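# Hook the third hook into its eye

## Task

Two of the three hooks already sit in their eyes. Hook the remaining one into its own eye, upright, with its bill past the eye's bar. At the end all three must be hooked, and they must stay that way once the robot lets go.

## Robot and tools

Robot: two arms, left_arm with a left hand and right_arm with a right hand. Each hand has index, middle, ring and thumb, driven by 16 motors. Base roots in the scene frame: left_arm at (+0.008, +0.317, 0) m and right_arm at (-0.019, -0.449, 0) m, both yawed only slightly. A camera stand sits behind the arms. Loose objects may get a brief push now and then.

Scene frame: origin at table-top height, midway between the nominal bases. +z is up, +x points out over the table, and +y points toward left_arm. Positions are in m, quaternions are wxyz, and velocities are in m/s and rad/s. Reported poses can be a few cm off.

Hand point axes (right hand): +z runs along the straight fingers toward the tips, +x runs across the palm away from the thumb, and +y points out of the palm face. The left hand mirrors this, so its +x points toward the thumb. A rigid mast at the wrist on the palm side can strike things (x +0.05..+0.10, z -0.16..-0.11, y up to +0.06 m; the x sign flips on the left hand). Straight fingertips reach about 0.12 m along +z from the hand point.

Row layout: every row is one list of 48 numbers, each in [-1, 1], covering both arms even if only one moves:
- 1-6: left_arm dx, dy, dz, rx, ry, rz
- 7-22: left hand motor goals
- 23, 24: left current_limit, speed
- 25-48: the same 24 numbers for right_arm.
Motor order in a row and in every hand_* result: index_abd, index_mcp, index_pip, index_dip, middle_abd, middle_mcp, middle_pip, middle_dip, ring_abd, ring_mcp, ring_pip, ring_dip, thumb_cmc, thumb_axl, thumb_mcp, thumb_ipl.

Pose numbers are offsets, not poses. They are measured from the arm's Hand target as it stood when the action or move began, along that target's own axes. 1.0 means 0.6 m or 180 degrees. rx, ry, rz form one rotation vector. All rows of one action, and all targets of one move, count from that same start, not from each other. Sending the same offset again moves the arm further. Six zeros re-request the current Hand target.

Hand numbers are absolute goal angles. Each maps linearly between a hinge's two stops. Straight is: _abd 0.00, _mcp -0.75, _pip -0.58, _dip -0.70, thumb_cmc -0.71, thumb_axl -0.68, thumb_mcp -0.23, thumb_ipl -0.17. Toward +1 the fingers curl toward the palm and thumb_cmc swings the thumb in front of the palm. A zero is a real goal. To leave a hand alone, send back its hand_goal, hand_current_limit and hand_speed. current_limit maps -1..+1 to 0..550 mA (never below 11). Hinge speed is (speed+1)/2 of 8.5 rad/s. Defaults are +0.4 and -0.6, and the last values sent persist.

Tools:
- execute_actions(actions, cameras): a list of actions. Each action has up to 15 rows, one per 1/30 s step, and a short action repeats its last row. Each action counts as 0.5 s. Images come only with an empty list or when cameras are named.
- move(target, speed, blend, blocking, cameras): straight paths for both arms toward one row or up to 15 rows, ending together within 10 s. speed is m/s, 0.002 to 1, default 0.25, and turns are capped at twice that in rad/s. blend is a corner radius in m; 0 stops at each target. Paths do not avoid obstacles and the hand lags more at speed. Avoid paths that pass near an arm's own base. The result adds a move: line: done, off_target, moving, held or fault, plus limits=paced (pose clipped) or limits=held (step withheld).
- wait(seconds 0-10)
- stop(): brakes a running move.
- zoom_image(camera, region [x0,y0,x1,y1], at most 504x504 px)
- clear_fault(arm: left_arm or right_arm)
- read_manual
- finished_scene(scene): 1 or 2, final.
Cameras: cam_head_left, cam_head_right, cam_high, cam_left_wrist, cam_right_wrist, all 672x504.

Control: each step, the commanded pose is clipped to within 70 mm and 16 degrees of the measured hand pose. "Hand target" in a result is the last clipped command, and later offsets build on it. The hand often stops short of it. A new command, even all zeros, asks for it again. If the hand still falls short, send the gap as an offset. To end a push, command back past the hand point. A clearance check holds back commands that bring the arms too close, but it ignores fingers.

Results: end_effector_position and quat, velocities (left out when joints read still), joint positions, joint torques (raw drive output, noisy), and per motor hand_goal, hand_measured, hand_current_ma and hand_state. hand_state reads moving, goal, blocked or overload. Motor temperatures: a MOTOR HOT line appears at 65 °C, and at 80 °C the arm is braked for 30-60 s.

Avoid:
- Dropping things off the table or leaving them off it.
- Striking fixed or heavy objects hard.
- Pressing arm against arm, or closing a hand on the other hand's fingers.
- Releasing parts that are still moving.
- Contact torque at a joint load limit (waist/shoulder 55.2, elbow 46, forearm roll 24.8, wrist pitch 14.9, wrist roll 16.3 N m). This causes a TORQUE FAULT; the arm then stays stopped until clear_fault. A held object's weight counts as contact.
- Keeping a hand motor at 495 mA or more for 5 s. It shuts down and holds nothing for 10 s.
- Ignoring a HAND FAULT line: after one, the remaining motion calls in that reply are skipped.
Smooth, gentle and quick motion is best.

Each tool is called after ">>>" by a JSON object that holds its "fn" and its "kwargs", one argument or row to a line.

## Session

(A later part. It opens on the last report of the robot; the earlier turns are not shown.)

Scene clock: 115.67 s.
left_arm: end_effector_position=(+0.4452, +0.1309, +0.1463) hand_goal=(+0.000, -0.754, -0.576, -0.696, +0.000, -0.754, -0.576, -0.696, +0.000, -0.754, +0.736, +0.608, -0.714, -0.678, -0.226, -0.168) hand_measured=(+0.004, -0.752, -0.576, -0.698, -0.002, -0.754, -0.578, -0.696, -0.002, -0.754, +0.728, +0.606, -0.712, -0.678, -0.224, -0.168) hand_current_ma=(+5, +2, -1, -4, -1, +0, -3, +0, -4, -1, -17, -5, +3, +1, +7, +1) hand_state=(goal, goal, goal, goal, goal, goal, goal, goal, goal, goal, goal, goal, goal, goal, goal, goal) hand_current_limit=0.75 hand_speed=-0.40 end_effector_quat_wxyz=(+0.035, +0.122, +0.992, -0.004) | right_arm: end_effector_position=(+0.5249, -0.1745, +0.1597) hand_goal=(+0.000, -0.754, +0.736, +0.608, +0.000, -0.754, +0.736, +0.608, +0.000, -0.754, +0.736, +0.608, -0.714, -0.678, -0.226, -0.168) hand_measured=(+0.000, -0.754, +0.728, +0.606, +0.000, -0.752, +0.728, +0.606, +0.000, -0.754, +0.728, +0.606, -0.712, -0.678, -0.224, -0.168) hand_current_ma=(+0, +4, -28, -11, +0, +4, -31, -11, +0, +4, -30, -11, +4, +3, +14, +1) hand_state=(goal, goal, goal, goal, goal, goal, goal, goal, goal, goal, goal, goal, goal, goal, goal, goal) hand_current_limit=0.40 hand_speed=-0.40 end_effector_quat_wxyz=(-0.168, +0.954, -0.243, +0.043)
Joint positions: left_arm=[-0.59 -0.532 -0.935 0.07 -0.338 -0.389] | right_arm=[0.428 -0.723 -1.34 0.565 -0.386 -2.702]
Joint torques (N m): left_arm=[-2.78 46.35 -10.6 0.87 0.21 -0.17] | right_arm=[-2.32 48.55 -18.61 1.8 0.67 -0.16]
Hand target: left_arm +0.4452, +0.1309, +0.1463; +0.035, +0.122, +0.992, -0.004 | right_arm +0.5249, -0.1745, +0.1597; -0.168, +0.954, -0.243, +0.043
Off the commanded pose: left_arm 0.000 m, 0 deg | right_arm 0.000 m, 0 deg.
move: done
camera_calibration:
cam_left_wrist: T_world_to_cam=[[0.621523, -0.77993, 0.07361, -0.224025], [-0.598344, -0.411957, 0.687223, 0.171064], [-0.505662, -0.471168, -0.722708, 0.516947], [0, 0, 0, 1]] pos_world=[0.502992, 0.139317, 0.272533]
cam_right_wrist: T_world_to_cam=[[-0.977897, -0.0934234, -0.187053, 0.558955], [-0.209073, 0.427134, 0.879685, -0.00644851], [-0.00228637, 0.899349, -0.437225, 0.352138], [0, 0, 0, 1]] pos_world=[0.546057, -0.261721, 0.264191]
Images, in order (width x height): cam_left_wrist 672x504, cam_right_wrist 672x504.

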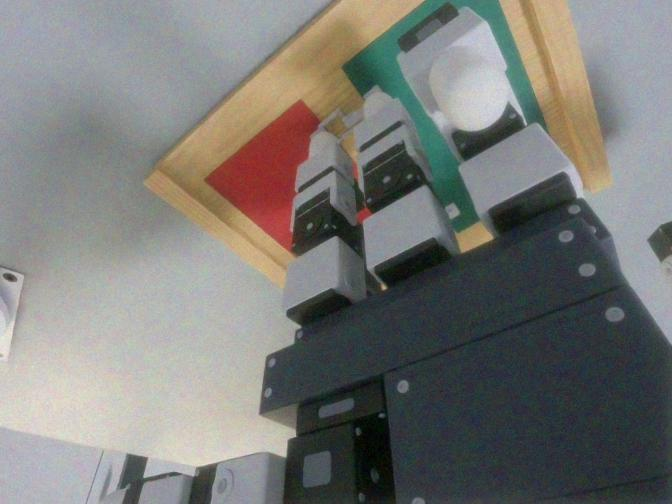

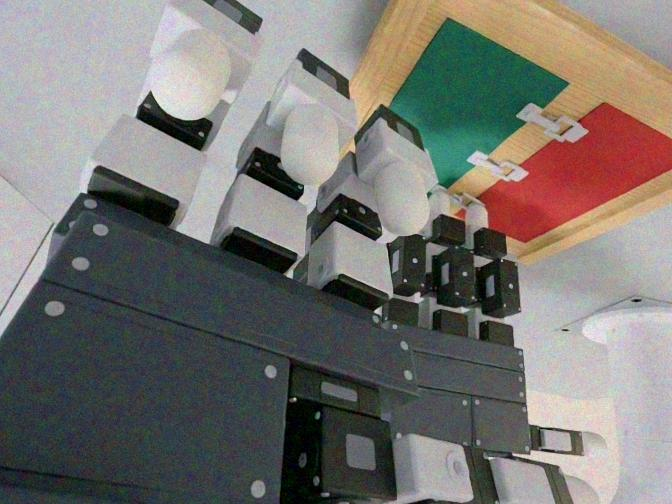

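>>> {"fn": "move", "kwargs": {
  "target": [
    [0.0004,0,0.006,0,0,0, 0,-0.754,-0.576,-0.696, 0,-0.754,-0.576,-0.696, 0,-0.754,0.737,0.609, -0.714,-0.678,-0.226,-0.168,0.75,-0.7, 0,0,0,0,0,0, 0,-0.754,0.737,0.609, 0,-0.754,0.737,0.609, 0,-0.754,0.737,0.609,-0.714,-0.678,-0.226,-0.168,0.4,-0.4],
    [0.0004,0,0.006,0,0,0, 0.06,-0.754,-0.576,-0.696, -0.06,-0.754,-0.576,-0.696, 0,-0.754,0.737,0.609, -0.714,-0.678,-0.226,-0.168,0.75,-0.7, 0,0,0,0,0,0, 0,-0.754,0.737,0.609, 0,-0.754,0.737,0.609, 0,-0.754,0.737,0.609,-0.714,-0.678,-0.226,-0.168,0.4,-0.4]
  ],
  "speed": 0.03,
  "cameras": ["cam_left_wrist","cam_right_wrist"]
}}

>>> {"fn": "zoom_image", "kwargs": {
  "camera": "cam_left_wrist",
  "region": [280, 50, 430, 160]
}}

>>> {"fn": "zoom_image", "kwargs": {
  "camera": "cam_right_wrist",
  "region": [410, 150, 530, 270]
}}

Scene clock: 117.70 s.
left_arm: end_effector_position=(+0.4453, +0.1309, +0.1427) hand_goal=(+0.060, -0.754, -0.576, -0.696, -0.060, -0.754, -0.576, -0.696, +0.000, -0.754, +0.736, +0.608, -0.714, -0.678, -0.226, -0.168) hand_measured=(+0.002, -0.752, -0.576, -0.698, -0.006, -0.754, -0.578, -0.696, -0.002, -0.754, +0.728, +0.606, -0.712, -0.678, -0.224, -0.168) hand_current_ma=(-171, +4, -1, -4, +156, +0, -3, +0, -4, -1, -17, -5, +3, +1, +7, +1) hand_state=(blocked, goal, goal, goal, blocked, goal, goal, goal, goal, goal, goal, goal, goal, goal, goal, goal) hand_current_limit=0.75 hand_speed=-0.70 end_effector_quat_wxyz=(+0.035, +0.122, +0.992, -0.004) | right_arm: end_effector_position=(+0.5249, -0.1745, +0.1597) hand_goal=(+0.000, -0.754, +0.736, +0.608, +0.000, -0.754, +0.736, +0.608, +0.000, -0.754, +0.736, +0.608, -0.714, -0.678, -0.226, -0.168) hand_measured=(+0.000, -0.754, +0.728, +0.606, +0.000, -0.752, +0.728, +0.606, +0.000, -0.754, +0.728, +0.606, -0.712, -0.678, -0.224, -0.168) hand_current_ma=(+0, +4, -28, -11, +0, +4, -31, -11, +0, +4, -30, -11, +4, +3, +14, +1) hand_state=(goal, goal, goal, goal, goal, goal, goal, goal, goal, goal, goal, goal, goal, goal, goal, goal) hand_current_limit=0.40 hand_speed=-0.40 end_effector_quat_wxyz=(-0.168, +0.954, -0.243, +0.043)
Joint positions: left_arm=[-0.59 -0.539 -0.935 0.071 -0.331 -0.391] | right_arm=[0.428 -0.723 -1.34 0.565 -0.386 -2.702]
Joint torques (N m): left_arm=[0.4 22.41 -5.04 0.68 0.14 -0.23] | right_arm=[-2.43 48.69 -18.79 1.62 0.66 -0.05]
Hand target: left_arm +0.4453, +0.1309, +0.1427; +0.035, +0.122, +0.992, -0.004 | right_arm +0.5249, -0.1745, +0.1597; -0.168, +0.954, -0.243, +0.043
Off the commanded pose: left_arm 0.000 m, 0 deg | right_arm 0.000 m, 0 deg.
move: done
camera_calibration:
cam_left_wrist: T_world_to_cam=[[0.621523, -0.77993, 0.07361, -0.22376], [-0.598344, -0.411957, 0.687223, 0.173538], [-0.505662, -0.471168, -0.722708, 0.514346], [0, 0, 0, 1]] pos_world=[0.502992, 0.139317, 0.268933]
cam_right_wrist: T_world_to_cam=[[-0.977897, -0.0934234, -0.187053, 0.558955], [-0.209073, 0.427134, 0.879685, -0.00644851], [-0.00228637, 0.899349, -0.437225, 0.352138], [0, 0, 0, 1]] pos_world=[0.546057, -0.261721, 0.264191]
Images, in order (width x height): cam_left_wrist 672x504, cam_right_wrist 672x504.

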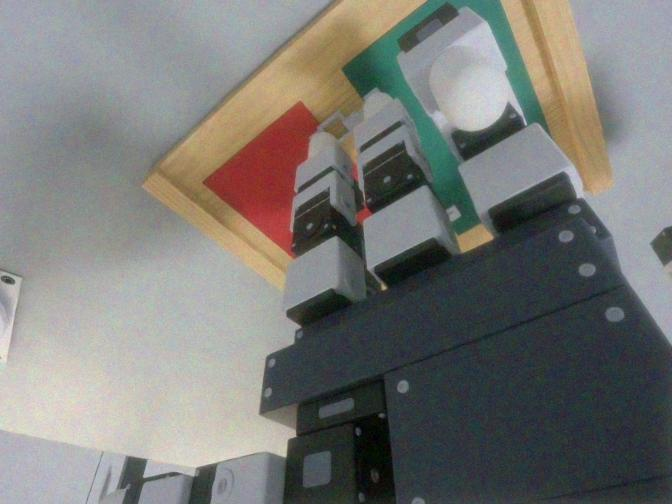

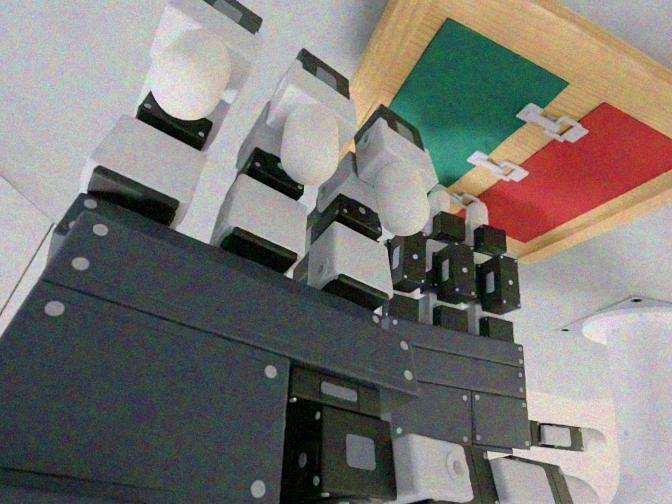

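Scaled by 3.360.

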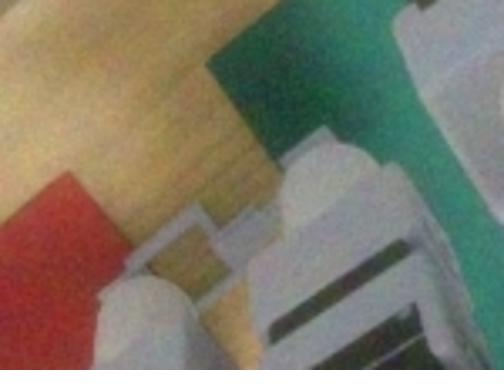

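Scaled by 4.200.

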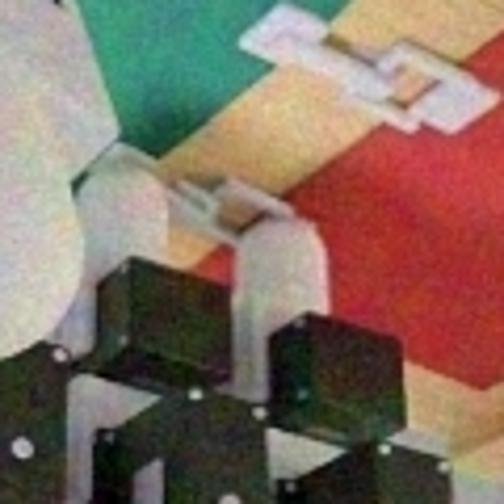

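>>> {"fn": "move", "kwargs": {
  "target": [0,0,-0.0004,0,0,0, 0.17,-0.754,-0.576,-0.696, -0.17,-0.754,-0.576,-0.696, 0,-0.754,0.737,0.609, -0.714,-0.678,-0.226,-0.168,0.75,-0.8, 0,0,0,0,0,0, 0,-0.754,0.737,0.609, 0,-0.754,0.737,0.609, 0,-0.754,0.737,0.609,-0.714,-0.678,-0.226,-0.168,0.4,-0.4],
  "speed": 0.03,
  "cameras": ["cam_left_wrist","cam_right_wrist"]
}}

>>> {"fn": "zoom_image", "kwargs": {
  "camera": "cam_left_wrist",
  "region": [280, 50, 430, 160]
}}

>>> {"fn": "zoom_image", "kwargs": {
  "camera": "cam_right_wrist",
  "region": [410, 150, 530, 270]
}}

Scene clock: 119.03 s.
left_arm: end_effector_position=(+0.4452, +0.1309, +0.1429) hand_goal=(+0.170, -0.754, -0.576, -0.696, -0.170, -0.754, -0.576, -0.696, +0.000, -0.754, +0.736, +0.608, -0.714, -0.678, -0.226, -0.168) hand_measured=(+0.118, -0.748, -0.574, -0.696, -0.012, -0.754, -0.578, -0.696, -0.002, -0.754, +0.728, +0.606, -0.712, -0.678, -0.224, -0.168) hand_current_ma=(-150, +13, +2, -1, +481, +0, -3, +0, -4, -1, -17, -5, +3, +1, +7, +1) hand_state=(blocked, goal, goal, goal, blocked, goal, goal, goal, goal, goal, goal, goal, goal, goal, goal, goal) hand_current_limit=0.75 hand_speed=-0.80 end_effector_quat_wxyz=(+0.035, +0.122, +0.992, -0.004) | right_arm: end_effector_position=(+0.5249, -0.1745, +0.1597) hand_goal=(+0.000, -0.754, +0.736, +0.608, +0.000, -0.754, +0.736, +0.608, +0.000, -0.754, +0.736, +0.608, -0.714, -0.678, -0.226, -0.168) hand_measured=(+0.000, -0.754, +0.728, +0.606, +0.000, -0.752, +0.728, +0.606, +0.000, -0.754, +0.728, +0.606, -0.712, -0.678, -0.224, -0.168) hand_current_ma=(+0, +4, -28, -11, +0, +4, -31, -11, +0, +4, -30, -11, +4, +3, +14, +1) hand_state=(goal, goal, goal, goal, goal, goal, goal, goal, goal, goal, goal, goal, goal, goal, goal, goal) hand_current_limit=0.40 hand_speed=-0.40 end_effector_quat_wxyz=(-0.168, +0.954, -0.243, +0.043)
Joint positions: left_arm=[-0.59 -0.538 -0.935 0.071 -0.331 -0.391] | right_arm=[0.428 -0.723 -1.34 0.565 -0.386 -2.702]
Joint torques (N m): left_arm=[-0.88 36.68 -7.88 -1.61 -0.76 0.11] | right_arm=[-2.08 47.62 -19.79 2.12 0.68 -0.04]
Hand target: left_arm +0.4452, +0.1309, +0.1429; +0.035, +0.122, +0.992, -0.004 | right_arm +0.5249, -0.1745, +0.1597; -0.168, +0.954, -0.243, +0.043
Off the commanded pose: left_arm 0.000 m, 0 deg | right_arm 0.000 m, 0 deg.
move: done
camera_calibration:
cam_left_wrist: T_world_to_cam=[[0.621483, -0.779967, 0.0735529, -0.223735], [-0.598365, -0.411977, 0.687193, 0.173422], [-0.505685, -0.47109, -0.722742, 0.5145], [0, 0, 0, 1]] pos_world=[0.502992, 0.139316, 0.269133]
cam_right_wrist: T_world_to_cam=[[-0.977897, -0.0934234, -0.187053, 0.558955], [-0.209073, 0.427134, 0.879685, -0.00644851], [-0.00228637, 0.899349, -0.437225, 0.352138], [0, 0, 0, 1]] pos_world=[0.546057, -0.261721, 0.264191]
Images, in order (width x height): cam_left_wrist 672x504, cam_right_wrist 672x504.

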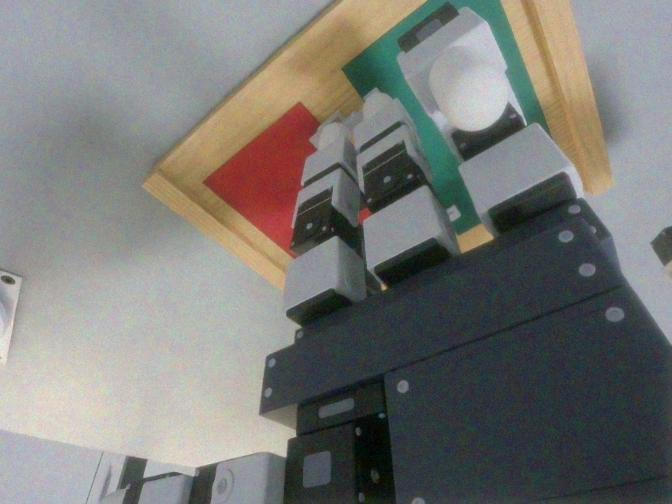

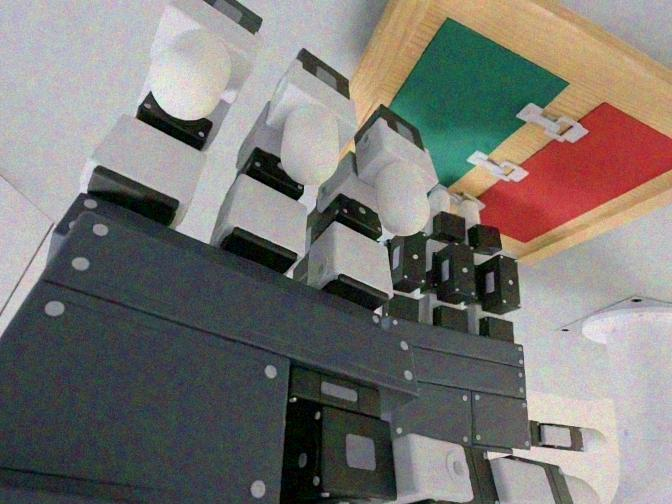

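Scaled by 3.360.

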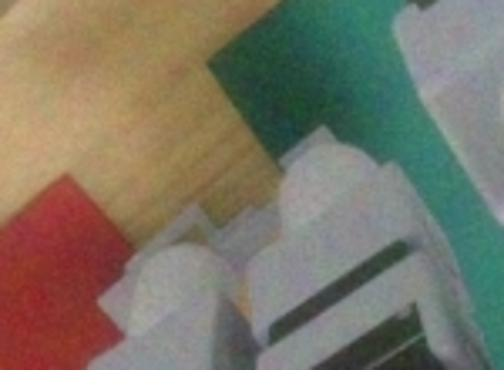

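Scaled by 4.200.

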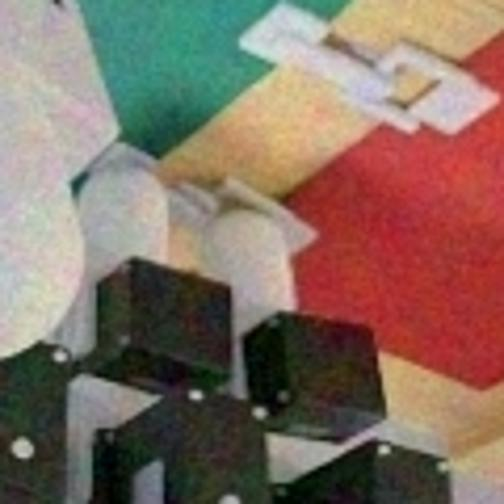

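>>> {"fn": "move", "kwargs": {
  "target": [
    [-0.0002,0,-0.005,0,0,0, 0,-0.754,-0.576,-0.696, 0,-0.754,-0.576,-0.696, 0,-0.754,0.737,0.609, -0.714,-0.678,-0.226,-0.168,0.75,-0.4, 0,0,0,0,0,0, 0,-0.754,0.737,0.609, 0,-0.754,0.737,0.609, 0,-0.754,0.737,0.609,-0.714,-0.678,-0.226,-0.168,0.4,-0.4],
    [0,0,-0.005,0,0,0, 0,-0.99,-0.98,-0.98, 0,-0.754,-0.576,-0.696, 0,-0.754,0.737,0.609, -0.714,-0.678,-0.226,-0.168,0.75,-0.4, 0,0,0,0,0,0, 0,-0.754,0.737,0.609, 0,-0.754,0.737,0.609, 0,-0.754,0.737,0.609,-0.714,-0.678,-0.226,-0.168,0.4,-0.4],
    [0,0,-0.0015,0,0,0, 0,-0.99,-0.98,-0.98, 0,-0.754,-0.576,-0.696, 0,-0.754,0.737,0.609, -0.714,-0.678,-0.226,-0.168,0.75,-0.4, 0,0,0,0,0,0, 0,-0.754,0.737,0.609, 0,-0.754,0.737,0.609, 0,-0.754,0.737,0.609,-0.714,-0.678,-0.226,-0.168,0.4,-0.4]
  ],
  "speed": 0.03,
  "cameras": ["cam_left_wrist","cam_right_wrist"]
}}

>>> {"fn": "zoom_image", "kwargs": {
  "camera": "cam_left_wrist",
  "region": [280, 50, 430, 160]
}}

>>> {"fn": "zoom_image", "kwargs": {
  "camera": "cam_right_wrist",
  "region": [410, 150, 530, 270]
}}

Scene clock: 126.03 s.
left_arm: end_effector_position=(+0.4452, +0.1309, +0.1438) hand_goal=(+0.000, -0.990, -0.980, -0.980, +0.000, -0.754, -0.576, -0.696, +0.000, -0.754, +0.736, +0.608, -0.714, -0.678, -0.226, -0.168) hand_measured=(+0.002, -0.980, -0.974, -0.976, +0.000, -0.754, -0.578, -0.696, -0.002, -0.754, +0.728, +0.606, -0.712, -0.678, -0.224, -0.168) hand_current_ma=(+3, +28, +14, +7, +0, +0, -3, +0, -4, -1, -17, -5, +3, +1, +7, +1) hand_state=(goal, goal, goal, goal, goal, goal, goal, goal, goal, goal, goal, goal, goal, goal, goal, goal) hand_current_limit=0.75 hand_speed=-0.40 end_effector_quat_wxyz=(+0.035, +0.122, +0.992, -0.004) | right_arm: end_effector_position=(+0.5249, -0.1745, +0.1597) hand_goal=(+0.000, -0.754, +0.736, +0.608, +0.000, -0.754, +0.736, +0.608, +0.000, -0.754, +0.736, +0.608, -0.714, -0.678, -0.226, -0.168) hand_measured=(+0.000, -0.754, +0.728, +0.606, +0.000, -0.752, +0.728, +0.606, +0.000, -0.754, +0.728, +0.606, -0.712, -0.678, -0.224, -0.168) hand_current_ma=(+0, +4, -28, -11, +0, +4, -31, -11, +0, +4, -30, -11, +4, +3, +14, +1) hand_state=(goal, goal, goal, goal, goal, goal, goal, goal, goal, goal, goal, goal, goal, goal, goal, goal) hand_current_limit=0.40 hand_speed=-0.40 end_effector_quat_wxyz=(-0.168, +0.954, -0.243, +0.043)
Joint positions: left_arm=[-0.59 -0.537 -0.935 0.071 -0.333 -0.39] | right_arm=[0.428 -0.723 -1.34 0.565 -0.386 -2.702]
Joint torques (N m): left_arm=[1.44 35.22 -11.43 0.75 0.21 -0.21] | right_arm=[-0.9 47.47 -18.86 1.55 0.71 -0.1]
Hand target: left_arm +0.4452, +0.1309, +0.1438; +0.035, +0.122, +0.992, -0.004 | right_arm +0.5249, -0.1745, +0.1597; -0.168, +0.954, -0.243, +0.043
Off the commanded pose: left_arm 0.000 m, 0 deg | right_arm 0.000 m, 0 deg.
move: done
camera_calibration:
cam_left_wrist: T_world_to_cam=[[0.621523, -0.77993, 0.07361, -0.223779], [-0.598344, -0.411957, 0.687223, 0.172723], [-0.505662, -0.471168, -0.722708, 0.51509], [0, 0, 0, 1]] pos_world=[0.502892, 0.139317, 0.270033]
cam_right_wrist: T_world_to_cam=[[-0.977897, -0.0934234, -0.187053, 0.558955], [-0.209073, 0.427134, 0.879685, -0.00644851], [-0.00228637, 0.899349, -0.437225, 0.352138], [0, 0, 0, 1]] pos_world=[0.546057, -0.261721, 0.264191]
Images, in order (width x height): cam_left_wrist 672x504, cam_right_wrist 672x504.

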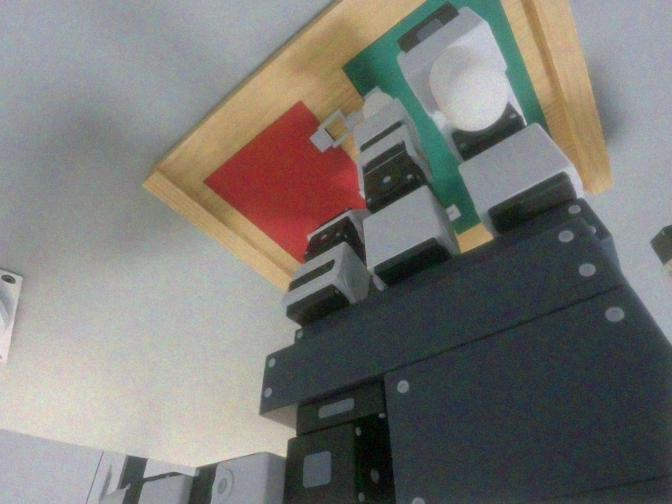

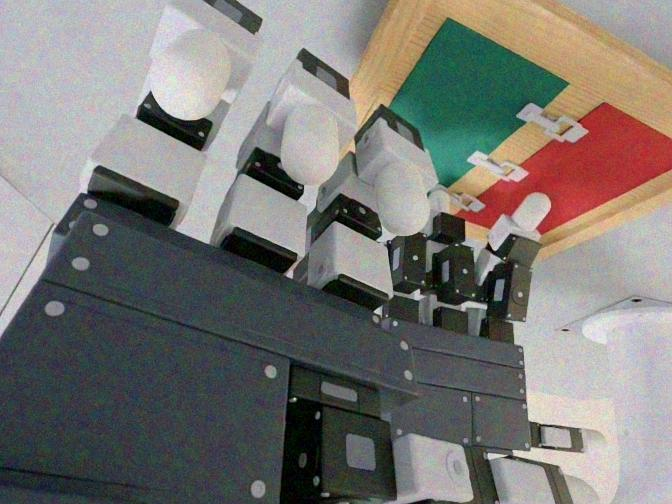

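Scaled by 3.360.

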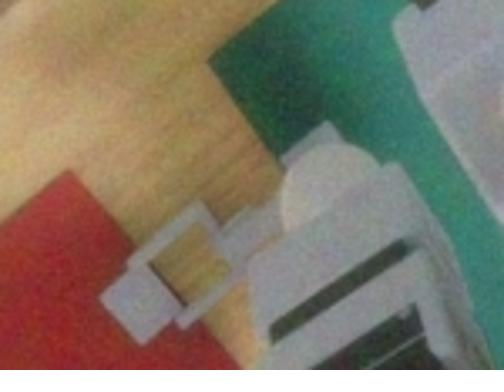

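Scaled by 4.200.

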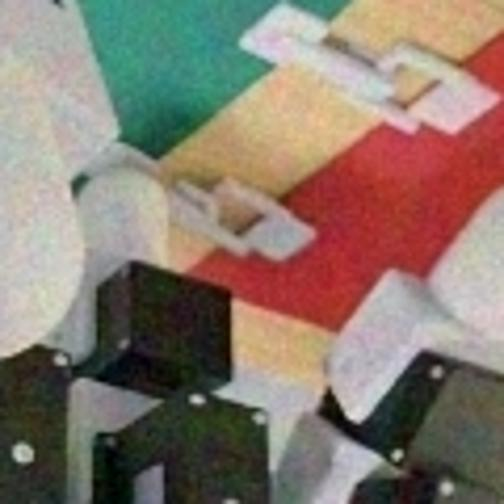

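>>> {"fn": "move", "kwargs": {
  "target": [
    [0,0,0.0009,0,0,0, 0,-0.99,-0.98,-0.98, 0,-0.754,-0.576,-0.696, 0,-0.754,0.737,0.609, -0.714,-0.678,-0.226,-0.168,0.75,-0.4, 0,0,0,0,0,0, 0,-0.754,0.737,0.609, 0,-0.754,0.737,0.609, 0,-0.754,0.737,0.609,-0.714,-0.678,-0.226,-0.168,0.4,-0.4],
    [0.0133,0,0,0,0,0, 0,-0.99,-0.98,-0.98, 0,-0.754,-0.576,-0.696, 0,-0.754,0.737,0.609, -0.714,-0.678,-0.226,-0.168,0.75,-0.4, 0,0,0,0,0,0, 0,-0.754,0.737,0.609, 0,-0.754,0.737,0.609, 0,-0.754,0.737,0.609,-0.714,-0.678,-0.226,-0.168,0.4,-0.4]
  ],
  "speed": 0.03,
  "cameras": ["cam_left_wrist","cam_right_wrist"]
}}

>>> {"fn": "zoom_image", "kwargs": {
  "camera": "cam_left_wrist",
  "region": [280, 50, 430, 160]
}}

>>> {"fn": "zoom_image", "kwargs": {
  "camera": "cam_right_wrist",
  "region": [410, 150, 530, 270]
}}

Scene clock: 127.97 s.
left_arm: end_effector_position=(+0.4375, +0.1328, +0.1432) hand_goal=(+0.000, -0.990, -0.980, -0.980, +0.000, -0.754, -0.576, -0.696, +0.000, -0.754, +0.736, +0.608, -0.714, -0.678, -0.226, -0.168) hand_measured=(+0.002, -0.980, -0.974, -0.976, +0.058, -0.754, -0.578, -0.696, -0.002, -0.754, +0.728, +0.606, -0.712, -0.678, -0.224, -0.168) hand_current_ma=(+3, +28, +14, +7, +173, -1, -3, +0, -4, -1, -17, -5, +3, +1, +7, +1) hand_state=(goal, goal, goal, goal, blocked, goal, goal, goal, goal, goal, goal, goal, goal, goal, goal, goal) hand_current_limit=0.75 hand_speed=-0.40 end_effector_quat_wxyz=(+0.035, +0.122, +0.992, -0.004) | right_arm: end_effector_position=(+0.5249, -0.1745, +0.1597) hand_goal=(+0.000, -0.754, +0.736, +0.608, +0.000, -0.754, +0.736, +0.608, +0.000, -0.754, +0.736, +0.608, -0.714, -0.678, -0.226, -0.168) hand_measured=(+0.000, -0.754, +0.728, +0.606, +0.000, -0.752, +0.728, +0.606, +0.000, -0.754, +0.728, +0.606, -0.712, -0.678, -0.224, -0.168) hand_current_ma=(+0, +4, -28, -11, +0, +4, -31, -11, +0, +4, -30, -11, +4, +3, +14, +1) hand_state=(goal, goal, goal, goal, goal, goal, goal, goal, goal, goal, goal, goal, goal, goal, goal, goal) hand_current_limit=0.40 hand_speed=-0.40 end_effector_quat_wxyz=(-0.168, +0.954, -0.243, +0.043)
Joint positions: left_arm=[-0.595 -0.524 -0.913 0.074 -0.323 -0.398] | right_arm=[0.428 -0.723 -1.34 0.565 -0.386 -2.702]
Joint torques (N m): left_arm=[-2.88 41.43 -7.89 0.42 -0.54 -0.26] | right_arm=[-2.07 47.74 -19.46 1.8 0.5 -0.04]
Hand target: left_arm +0.4375, +0.1328, +0.1433; +0.035, +0.122, +0.992, -0.004 | right_arm +0.5249, -0.1745, +0.1597; -0.168, +0.954, -0.243, +0.043
Off the commanded pose: left_arm 0.000 m, 0 deg | right_arm 0.000 m, 0 deg.
move: done
camera_calibration:
cam_left_wrist: T_world_to_cam=[[0.621523, -0.77993, 0.07361, -0.217396], [-0.598344, -0.411957, 0.687223, 0.169283], [-0.505662, -0.471168, -0.722708, 0.511777], [0, 0, 0, 1]] pos_world=[0.495192, 0.141317, 0.269533]
cam_right_wrist: T_world_to_cam=[[-0.977897, -0.0934234, -0.187053, 0.558955], [-0.209073, 0.427134, 0.879685, -0.00644851], [-0.00228637, 0.899349, -0.437225, 0.352138], [0, 0, 0, 1]] pos_world=[0.546057, -0.261721, 0.264191]
Images, in order (width x height): cam_left_wrist 672x504, cam_right_wrist 672x504.

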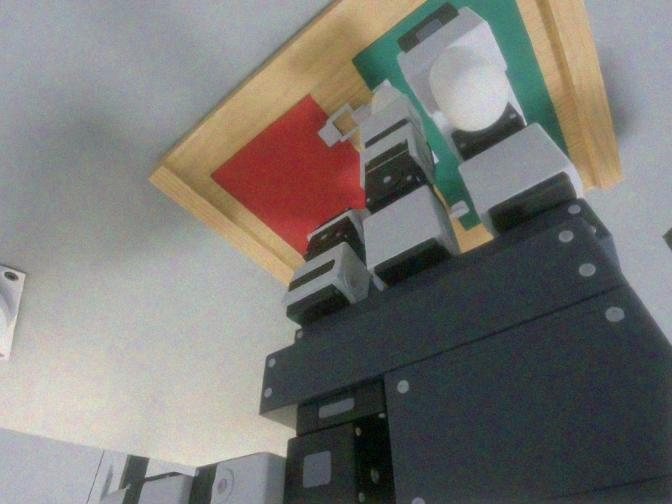

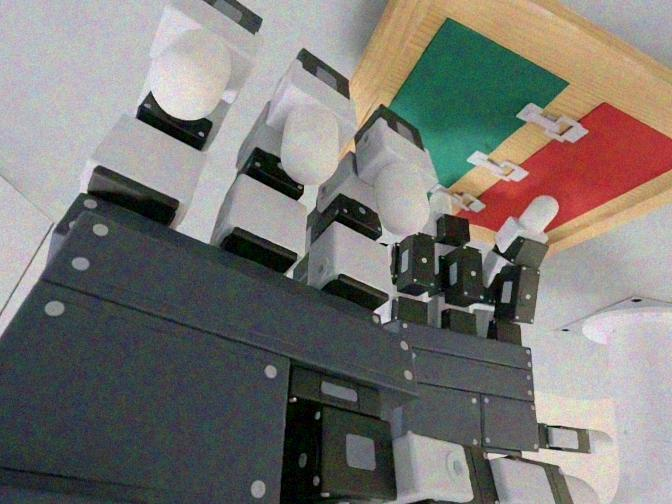

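Scaled by 3.360.

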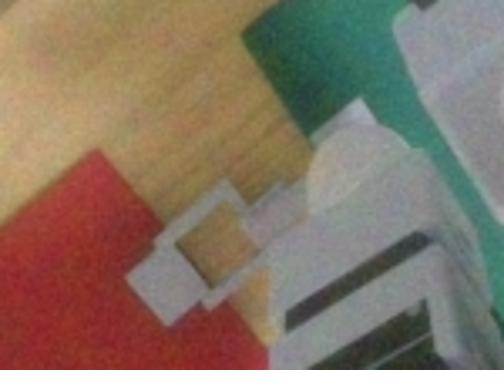

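Scaled by 4.200.

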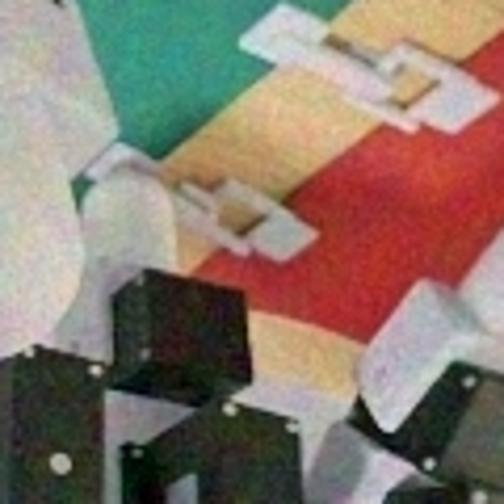

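>>> {"fn": "move", "kwargs": {
  "target": [
    [-0.0006,0,-0.0083,0,0,0, 0,-0.99,-0.98,-0.98, 0,-0.754,-0.576,-0.696, 0,-0.754,0.737,0.609, -0.714,-0.678,-0.226,-0.168,0.75,-0.4, 0,0,0,0,0,0, 0,-0.754,0.737,0.609, 0,-0.754,0.737,0.609, 0,-0.754,0.737,0.609,-0.714,-0.678,-0.226,-0.168,0.4,-0.4],
    [-0.0353,0,-0.0058,0,0,0, 0,-0.99,-0.98,-0.98, 0,-0.754,-0.576,-0.696, 0,-0.754,0.737,0.609, -0.714,-0.678,-0.226,-0.168,0.75,-0.4, 0,0,0,0,0,0, 0,-0.754,0.737,0.609, 0,-0.754,0.737,0.609, 0,-0.754,0.737,0.609,-0.714,-0.678,-0.226,-0.168,0.4,-0.4],
    [-0.0345,0,0.0055,0,0,0, 0,-0.99,-0.98,-0.98, 0,-0.754,-0.576,-0.696, 0,-0.754,0.737,0.609, -0.714,-0.678,-0.226,-0.168,0.75,-0.4, 0,0,0,0,0,0, 0,-0.754,0.737,0.609, 0,-0.754,0.737,0.609, 0,-0.754,0.737,0.609,-0.714,-0.678,-0.226,-0.168,0.4,-0.4]
  ],
  "speed": 0.05,
  "cameras": ["cam_left_wrist","cam_right_wrist"]
}}

>>> {"fn": "zoom_image", "kwargs": {
  "camera": "cam_left_wrist",
  "region": [280, 50, 430, 160]
}}

>>> {"fn": "zoom_image", "kwargs": {
  "camera": "cam_right_wrist",
  "region": [410, 150, 530, 270]
}}

Scene clock: 132.43 s.
left_arm: end_effector_position=(+0.4577, +0.1278, +0.1414) hand_goal=(+0.000, -0.990, -0.980, -0.980, +0.000, -0.754, -0.576, -0.696, +0.000, -0.754, +0.736, +0.608, -0.714, -0.678, -0.226, -0.168) hand_measured=(+0.002, -0.980, -0.974, -0.976, +0.002, -0.754, -0.578, -0.696, -0.002, -0.754, +0.728, +0.606, -0.712, -0.678, -0.224, -0.168) hand_current_ma=(+3, +28, +14, +7, +4, -1, -3, +0, -4, -1, -17, -5, +3, +1, +7, +1) hand_state=(goal, goal, goal, goal, goal, goal, goal, goal, goal, goal, goal, goal, goal, goal, goal, goal) hand_current_limit=0.75 hand_speed=-0.40 end_effector_quat_wxyz=(+0.035, +0.122, +0.992, -0.004) | right_arm: end_effector_position=(+0.5249, -0.1745, +0.1597) hand_goal=(+0.000, -0.754, +0.736, +0.608, +0.000, -0.754, +0.736, +0.608, +0.000, -0.754, +0.736, +0.608, -0.714, -0.678, -0.226, -0.168) hand_measured=(+0.000, -0.754, +0.728, +0.606, +0.000, -0.752, +0.728, +0.606, +0.000, -0.754, +0.728, +0.606, -0.712, -0.678, -0.224, -0.168) hand_current_ma=(+0, +4, -28, -11, +0, +4, -31, -11, +0, +4, -30, -11, +4, +3, +14, +1) hand_state=(goal, goal, goal, goal, goal, goal, goal, goal, goal, goal, goal, goal, goal, goal, goal, goal) hand_current_limit=0.40 hand_speed=-0.40 end_effector_quat_wxyz=(-0.168, +0.954, -0.243, +0.043)
Joint positions: left_arm=[-0.582 -0.563 -0.972 0.067 -0.343 -0.379] | right_arm=[0.428 -0.723 -1.34 0.565 -0.386 -2.702]
Joint torques (N m): left_arm=[0.85 39.76 -12.42 0.73 0.17 -0.21] | right_arm=[-2.09 48.91 -18.89 1.82 0.66 -0.07]
Hand target: left_arm +0.4577, +0.1278, +0.1414; +0.035, +0.122, +0.992, -0.004 | right_arm +0.5249, -0.1745, +0.1597; -0.168, +0.954, -0.243, +0.043
Off the commanded pose: left_arm 0.000 m, 0 deg | right_arm 0.000 m, 0 deg.
move: done
camera_calibration:
cam_left_wrist: T_world_to_cam=[[0.621523, -0.77993, 0.07361, -0.233789], [-0.598344, -0.411957, 0.687223, 0.180574], [-0.505662, -0.471168, -0.722708, 0.518216], [0, 0, 0, 1]] pos_world=[0.515392, 0.136217, 0.267633]
cam_right_wrist: T_world_to_cam=[[-0.977897, -0.0934234, -0.187053, 0.558955], [-0.209073, 0.427134, 0.879685, -0.00644851], [-0.00228637, 0.899349, -0.437225, 0.352138], [0, 0, 0, 1]] pos_world=[0.546057, -0.261721, 0.264191]
Images, in order (width x height): cam_left_wrist 672x504, cam_right_wrist 672x504.

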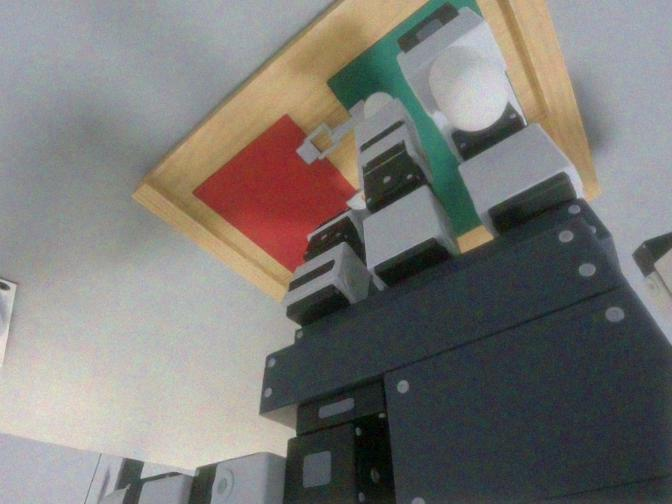

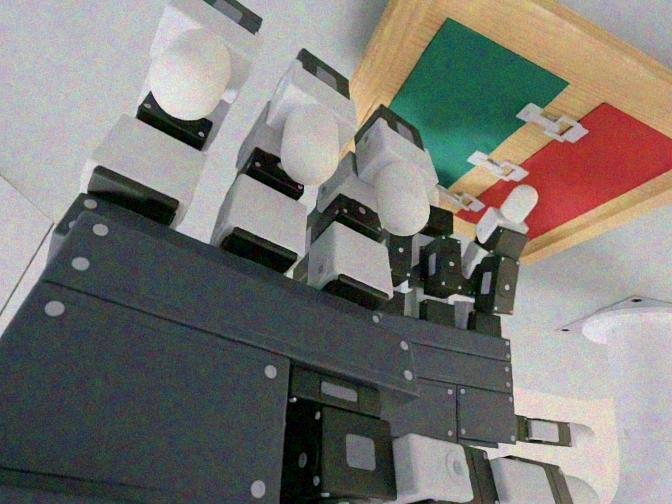

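Scaled by 3.360.

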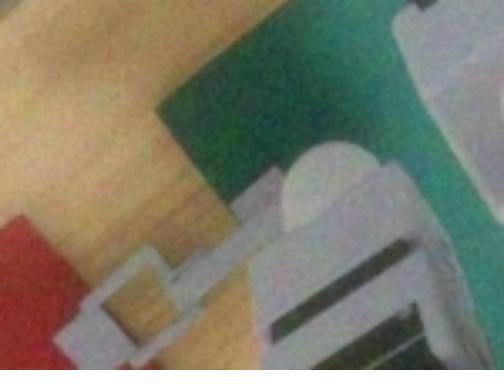

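Scaled by 4.200.

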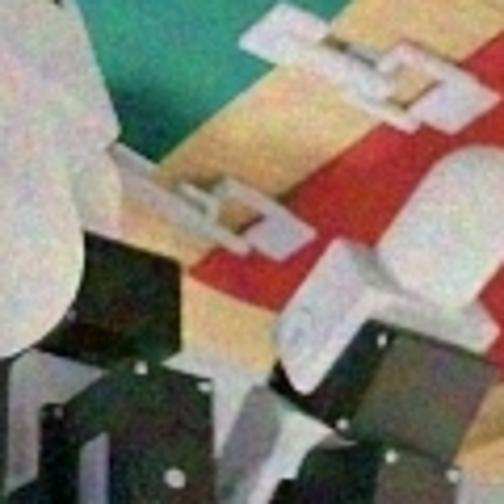

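>>> {"fn": "move", "kwargs": {
  "target": [0,0,0.0025,0,0,0, 0,-0.99,-0.98,-0.98, 0,-0.754,-0.576,-0.696, 0,-0.754,0.737,0.609, -0.714,-0.678,-0.226,-0.168,0.75,-0.4, 0.0439,-0.0225,0.0082,0,0,0, 0,-0.754,0.737,0.609, 0,-0.754,0.737,0.609, 0,-0.754,0.737,0.609,-0.714,-0.678,-0.226,-0.168,0.4,-0.4],
  "speed": 0.05,
  "cameras": []
}}

>>> {"fn": "move", "kwargs": {
  "target": [0,0,0.0017,0,0,0, 0,-0.99,-0.98,-0.98, 0,-0.754,-0.576,-0.696, 0,-0.754,0.737,0.609, -0.714,-0.678,-0.226,-0.168,0.75,-0.4, 0,0,0,0,0,0, 0,-0.754,0.737,0.609, 0,-0.754,0.737,0.609, 0,-0.754,0.737,0.609,-0.714,-0.678,-0.226,-0.168,0.4,-0.4],
  "speed": 0.03,
  "cameras": []
}}

>>> {"fn": "move", "kwargs": {
  "target": [0,0,0.0017,0,0,0, 0,-0.99,-0.98,-0.98, 0,-0.754,-0.576,-0.696, 0,-0.754,0.737,0.609, -0.714,-0.678,-0.226,-0.168,0.75,-0.4, 0,0,0,0,0,0, 0,-0.754,0.737,0.609, 0,-0.754,0.737,0.609, 0,-0.754,0.737,0.609,-0.714,-0.678,-0.226,-0.168,0.4,-0.4],
  "speed": 0.03,
  "cameras": ["cam_left_wrist","cam_right_wrist"]
}}

>>> {"fn": "zoom_image", "kwargs": {
  "camera": "cam_right_wrist",
  "region": [440, 150, 560, 270]
}}

Scene clock: 134.60 s.
left_arm: end_effector_position=(+0.4578, +0.1278, +0.1399) hand_goal=(+0.000, -0.990, -0.980, -0.980, +0.000, -0.754, -0.576, -0.696, +0.000, -0.754, +0.736, +0.608, -0.714, -0.678, -0.226, -0.168) hand_measured=(+0.002, -0.980, -0.974, -0.976, +0.002, -0.754, -0.578, -0.696, -0.002, -0.754, +0.728, +0.606, -0.712, -0.678, -0.224, -0.168) hand_current_ma=(+3, +28, +14, +7, +4, -1, -3, +0, -4, -1, -17, -5, +3, +1, +7, +1) hand_state=(goal, goal, goal, goal, goal, goal, goal, goal, goal, goal, goal, goal, goal, goal, goal, goal) hand_current_limit=0.75 hand_speed=-0.40 end_effector_quat_wxyz=(+0.035, +0.122, +0.992, -0.004) | right_arm: end_effector_position=(+0.5549, -0.1744, +0.1597) hand_goal=(+0.000, -0.754, +0.736, +0.608, +0.000, -0.754, +0.736, +0.608, +0.000, -0.754, +0.736, +0.608, -0.714, -0.678, -0.226, -0.168) hand_measured=(+0.000, -0.754, +0.728, +0.606, +0.000, -0.752, +0.728, +0.606, +0.000, -0.754, +0.728, +0.606, -0.712, -0.678, -0.224, -0.168) hand_current_ma=(+0, +4, -28, -11, +0, +4, -31, -11, +0, +4, -30, -11, +4, +3, +14, +1) hand_state=(goal, goal, goal, goal, goal, goal, goal, goal, goal, goal, goal, goal, goal, goal, goal, goal) hand_current_limit=0.40 hand_speed=-0.40 end_effector_quat_wxyz=(-0.168, +0.954, -0.243, +0.043)
Joint positions: left_arm=[-0.582 -0.566 -0.972 0.068 -0.34 -0.379] | right_arm=[0.408 -0.782 -1.44 0.522 -0.428 -2.673]
Joint torques (N m): left_arm=[1.61 39.91 -13.12 0.82 0.15 -0.21] | right_arm=[-1.23 43.03 -21.76 0.41 -0.23 0.25]
Hand target: left_arm +0.4578, +0.1278, +0.1399; +0.035, +0.122, +0.992, -0.004 | right_arm +0.5549, -0.1745, +0.1597; -0.168, +0.954, -0.243, +0.043
Off the commanded pose: left_arm 0.000 m, 0 deg | right_arm 0.000 m, 0 deg.
move: done
No camera images: "cameras" was empty.

Scene clock: 135.30 s.
left_arm: end_effector_position=(+0.4579, +0.1277, +0.1389) hand_goal=(+0.000, -0.990, -0.980, -0.980, +0.000, -0.754, -0.576, -0.696, +0.000, -0.754, +0.736, +0.608, -0.714, -0.678, -0.226, -0.168) hand_measured=(+0.002, -0.980, -0.974, -0.976, +0.002, -0.754, -0.578, -0.696, -0.002, -0.754, +0.728, +0.606, -0.712, -0.678, -0.224, -0.168) hand_current_ma=(+3, +28, +14, +7, +2, -1, -3, +0, -4, -1, -17, -5, +3, +1, +7, +1) hand_state=(goal, goal, goal, goal, goal, goal, goal, goal, goal, goal, goal, goal, goal, goal, goal, goal) hand_current_limit=0.75 hand_speed=-0.40 end_effector_quat_wxyz=(+0.035, +0.122, +0.992, -0.004) | right_arm: end_effector_position=(+0.5549, -0.1745, +0.1597) hand_goal=(+0.000, -0.754, +0.736, +0.608, +0.000, -0.754, +0.736, +0.608, +0.000, -0.754, +0.736, +0.608, -0.714, -0.678, -0.226, -0.168) hand_measured=(+0.000, -0.754, +0.728, +0.606, +0.000, -0.752, +0.728, +0.606, +0.000, -0.754, +0.728, +0.606, -0.712, -0.678, -0.224, -0.168) hand_current_ma=(+0, +4, -28, -11, +0, +4, -31, -11, +0, +4, -30, -11, +4, +3, +14, +1) hand_state=(goal, goal, goal, goal, goal, goal, goal, goal, goal, goal, goal, goal, goal, goal, goal, goal) hand_current_limit=0.40 hand_speed=-0.40 end_effector_quat_wxyz=(-0.168, +0.954, -0.243, +0.043)
Joint positions: left_arm=[-0.582 -0.569 -0.973 0.068 -0.338 -0.379] | right_arm=[0.408 -0.782 -1.44 0.522 -0.428 -2.673]
Joint torques (N m): left_arm=[1.4 35.37 -11.21 0.81 0.13 -0.21] | right_arm=[-2.71 43.64 -21.81 0.16 -0.23 0.24]
Hand target: left_arm +0.4579, +0.1278, +0.1389; +0.035, +0.122, +0.992, -0.004 | right_arm +0.5549, -0.1745, +0.1597; -0.168, +0.954, -0.243, +0.043
Off the commanded pose: left_arm 0.000 m, 0 deg | right_arm 0.000 m, 0 deg.
move: done
No camera images: "cameras" was empty.

Scene clock: 136.00 s.
left_arm: end_effector_position=(+0.4580, +0.1277, +0.1379) hand_goal=(+0.000, -0.990, -0.980, -0.980, +0.000, -0.754, -0.576, -0.696, +0.000, -0.754, +0.736, +0.608, -0.714, -0.678, -0.226, -0.168) hand_measured=(+0.002, -0.980, -0.974, -0.976, +0.000, -0.754, -0.578, -0.696, -0.002, -0.754, +0.728, +0.606, -0.712, -0.678, -0.224, -0.168) hand_current_ma=(+3, +28, +14, +7, -1, -1, -3, +0, -4, -1, -17, -5, +3, +1, +7, +1) hand_state=(goal, goal, goal, goal, goal, goal, goal, goal, goal, goal, goal, goal, goal, goal, goal, goal) hand_current_limit=0.75 hand_speed=-0.40 end_effector_quat_wxyz=(+0.035, +0.122, +0.992, -0.004) | right_arm: end_effector_position=(+0.5549, -0.1745, +0.1597) hand_goal=(+0.000, -0.754, +0.736, +0.608, +0.000, -0.754, +0.736, +0.608, +0.000, -0.754, +0.736, +0.608, -0.714, -0.678, -0.226, -0.168) hand_measured=(+0.000, -0.754, +0.728, +0.606, +0.000, -0.752, +0.728, +0.606, +0.000, -0.754, +0.728, +0.606, -0.712, -0.678, -0.224, -0.168) hand_current_ma=(+0, +4, -28, -11, +0, +4, -31, -11, +0, +4, -30, -11, +4, +3, +14, +1) hand_state=(goal, goal, goal, goal, goal, goal, goal, goal, goal, goal, goal, goal, goal, goal, goal, goal) hand_current_limit=0.40 hand_speed=-0.40 end_effector_quat_wxyz=(-0.168, +0.954, -0.243, +0.043)
Joint positions: left_arm=[-0.582 -0.571 -0.973 0.069 -0.336 -0.38] | right_arm=[0.408 -0.782 -1.44 0.522 -0.428 -2.673]
Joint torques (N m): left_arm=[1.81 20.61 -5.62 0.62 0.18 -0.16] | right_arm=[-2.73 44.38 -21.11 0.86 -0.15 0.21]
Hand target: left_arm +0.4580, +0.1277, +0.1379; +0.035, +0.122, +0.992, -0.004 | right_arm +0.5549, -0.1745, +0.1597; -0.168, +0.954, -0.243, +0.043
Off the commanded pose: left_arm 0.000 m, 0 deg | right_arm 0.000 m, 0 deg.
move: done
camera_calibration:
cam_left_wrist: T_world_to_cam=[[0.621516, -0.779928, 0.0736974, -0.233815], [-0.598414, -0.411936, 0.687175, 0.183163], [-0.505588, -0.471191, -0.722744, 0.515766], [0, 0, 0, 1]] pos_world=[0.515692, 0.136117, 0.264133]
cam_right_wrist: T_world_to_cam=[[-0.977897, -0.0934234, -0.187053, 0.588291], [-0.209073, 0.427134, 0.879685, -0.000176307], [-0.00228637, 0.899349, -0.437225, 0.352207], [0, 0, 0, 1]] pos_world=[0.576057, -0.261721, 0.264191]
Images, in order (width x height): cam_left_wrist 672x504, cam_right_wrist 672x504.

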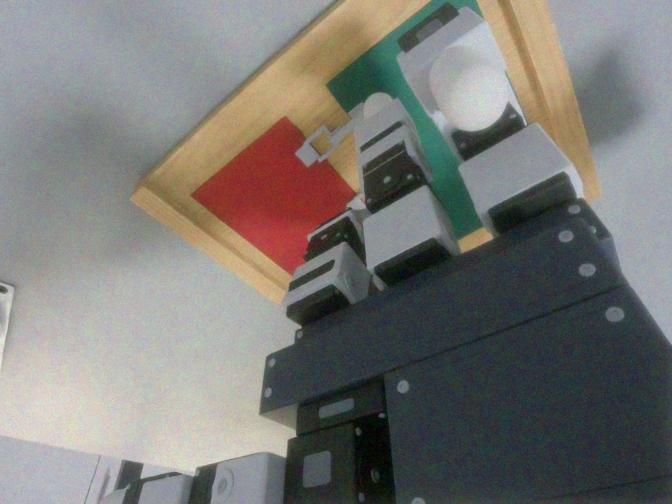

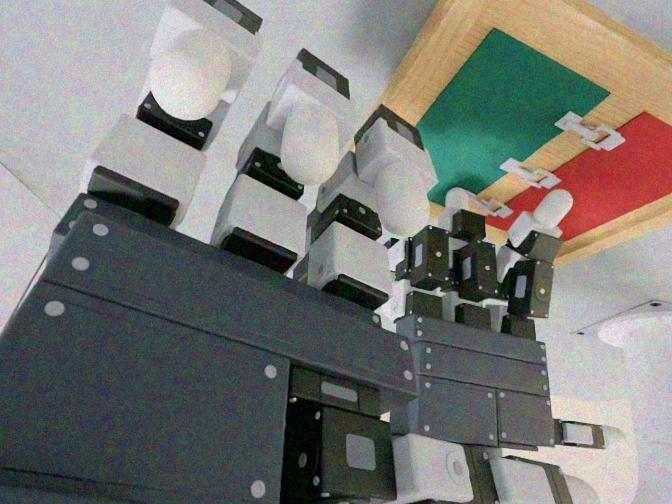

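Scaled by 4.200.

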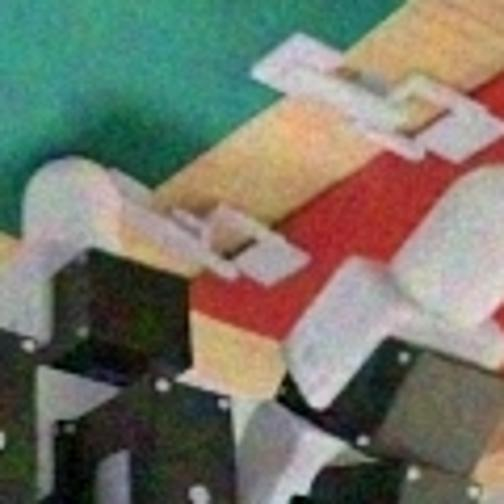

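>>> {"fn": "move", "kwargs": {
  "target": [
    [0,0,-0.001,0,0,0, 0,-0.99,-0.98,-0.98, 0,-0.754,-0.576,-0.696, 0,-0.754,0.737,0.609, -0.714,-0.678,-0.226,-0.168,0.75,-0.4, 0,0,0,0,0,0, 0,-0.754,0.737,0.609, 0,-0.754,0.737,0.609, 0,-0.754,0.737,0.609,-0.714,-0.678,-0.226,-0.168,0.4,-0.4],
    [0.0167,0,-0.0002,0,0,0, 0,-0.99,-0.98,-0.98, 0,-0.754,-0.576,-0.696, 0,-0.754,0.737,0.609, -0.714,-0.678,-0.226,-0.168,0.75,-0.4, 0,0,0,0,0,0, 0,-0.754,0.737,0.609, 0,-0.754,0.737,0.609, 0,-0.754,0.737,0.609,-0.714,-0.678,-0.226,-0.168,0.4,-0.4]
  ],
  "speed": 0.04,
  "cameras": ["cam_left_wrist","cam_right_wrist"]
}}

>>> {"fn": "zoom_image", "kwargs": {
  "camera": "cam_right_wrist",
  "region": [440, 150, 560, 270]
}}

>>> {"fn": "zoom_image", "kwargs": {
  "camera": "cam_left_wrist",
  "region": [280, 50, 430, 160]
}}

Scene clock: 138.03 s.
left_arm: end_effector_position=(+0.4483, +0.1302, +0.1373) hand_goal=(+0.000, -0.990, -0.980, -0.980, +0.000, -0.754, -0.576, -0.696, +0.000, -0.754, +0.736, +0.608, -0.714, -0.678, -0.226, -0.168) hand_measured=(+0.002, -0.980, -0.974, -0.976, +0.082, -0.754, -0.578, -0.696, -0.002, -0.754, +0.728, +0.606, -0.712, -0.678, -0.224, -0.168) hand_current_ma=(+3, +28, +14, +7, +261, +0, -3, +0, -4, -1, -17, -5, +3, +1, +7, +1) hand_state=(goal, goal, goal, goal, blocked, goal, goal, goal, goal, goal, goal, goal, goal, goal, goal, goal) hand_current_limit=0.75 hand_speed=-0.40 end_effector_quat_wxyz=(+0.035, +0.122, +0.992, -0.004) | right_arm: end_effector_position=(+0.5549, -0.1745, +0.1597) hand_goal=(+0.000, -0.754, +0.736, +0.608, +0.000, -0.754, +0.736, +0.608, +0.000, -0.754, +0.736, +0.608, -0.714, -0.678, -0.226, -0.168) hand_measured=(+0.000, -0.754, +0.728, +0.606, +0.000, -0.752, +0.728, +0.606, +0.000, -0.754, +0.728, +0.606, -0.712, -0.678, -0.224, -0.168) hand_current_ma=(+0, +4, -28, -11, +0, +4, -31, -11, +0, +4, -30, -11, +4, +3, +14, +1) hand_state=(goal, goal, goal, goal, goal, goal, goal, goal, goal, goal, goal, goal, goal, goal, goal, goal) hand_current_limit=0.40 hand_speed=-0.40 end_effector_quat_wxyz=(-0.168, +0.954, -0.243, +0.043)
Joint positions: left_arm=[-0.588 -0.555 -0.944 0.072 -0.323 -0.39] | right_arm=[0.408 -0.782 -1.44 0.522 -0.428 -2.673]
Joint torques (N m): left_arm=[-1.91 34.72 -5.22 0.22 -0.54 -0.22] | right_arm=[-2.86 43.43 -21.76 0.69 -0.07 0.26]
Hand target: left_arm +0.4483, +0.1302, +0.1373; +0.035, +0.122, +0.992, -0.004 | right_arm +0.5549, -0.1745, +0.1597; -0.168, +0.954, -0.243, +0.043
Off the commanded pose: left_arm 0.000 m, 0 deg | right_arm 0.000 m, 0 deg.
move: done
camera_calibration:
cam_left_wrist: T_world_to_cam=[[0.621523, -0.77993, 0.07361, -0.225773], [-0.598344, -0.411957, 0.687223, 0.178756], [-0.505662, -0.471168, -0.722708, 0.51163], [0, 0, 0, 1]] pos_world=[0.505992, 0.138617, 0.263533]
cam_right_wrist: T_world_to_cam=[[-0.977897, -0.0934234, -0.187053, 0.588291], [-0.209073, 0.427134, 0.879685, -0.000176307], [-0.00228637, 0.899349, -0.437225, 0.352207], [0, 0, 0, 1]] pos_world=[0.576057, -0.261721, 0.264191]
Images, in order (width x height): cam_left_wrist 672x504, cam_right_wrist 672x504.

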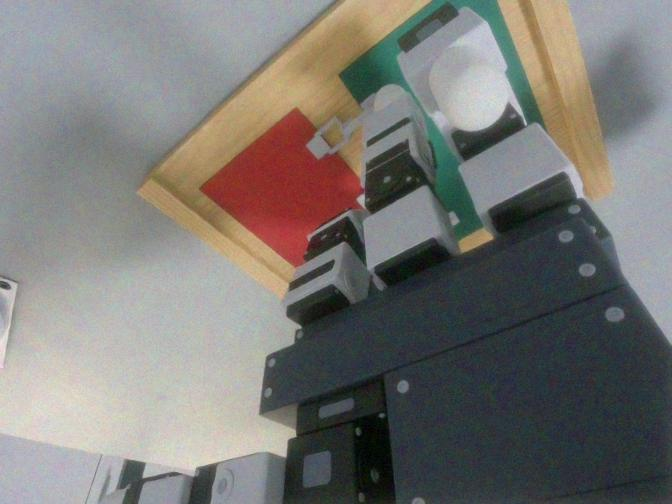

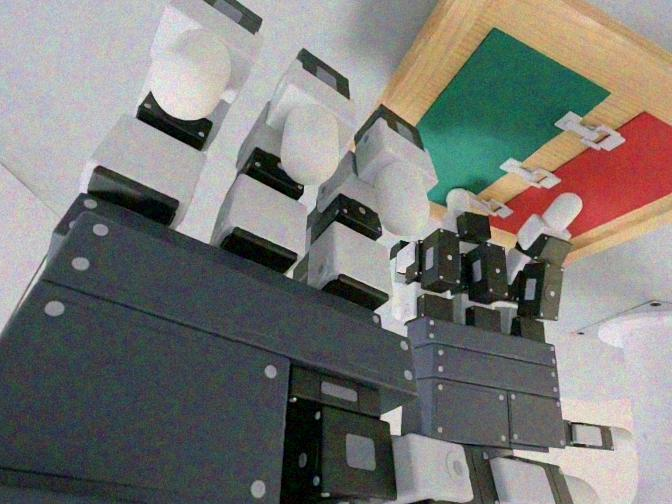

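Scaled by 4.200.

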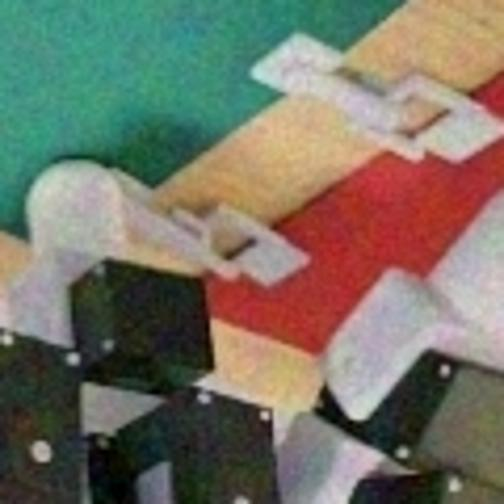

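Scaled by 3.360.

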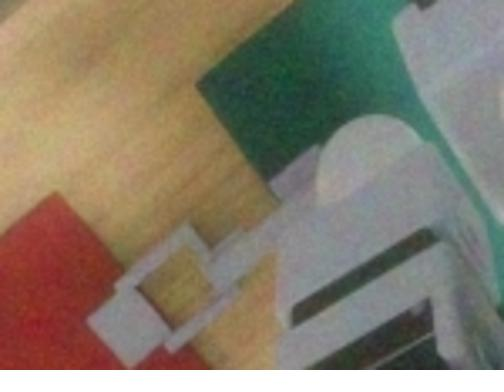

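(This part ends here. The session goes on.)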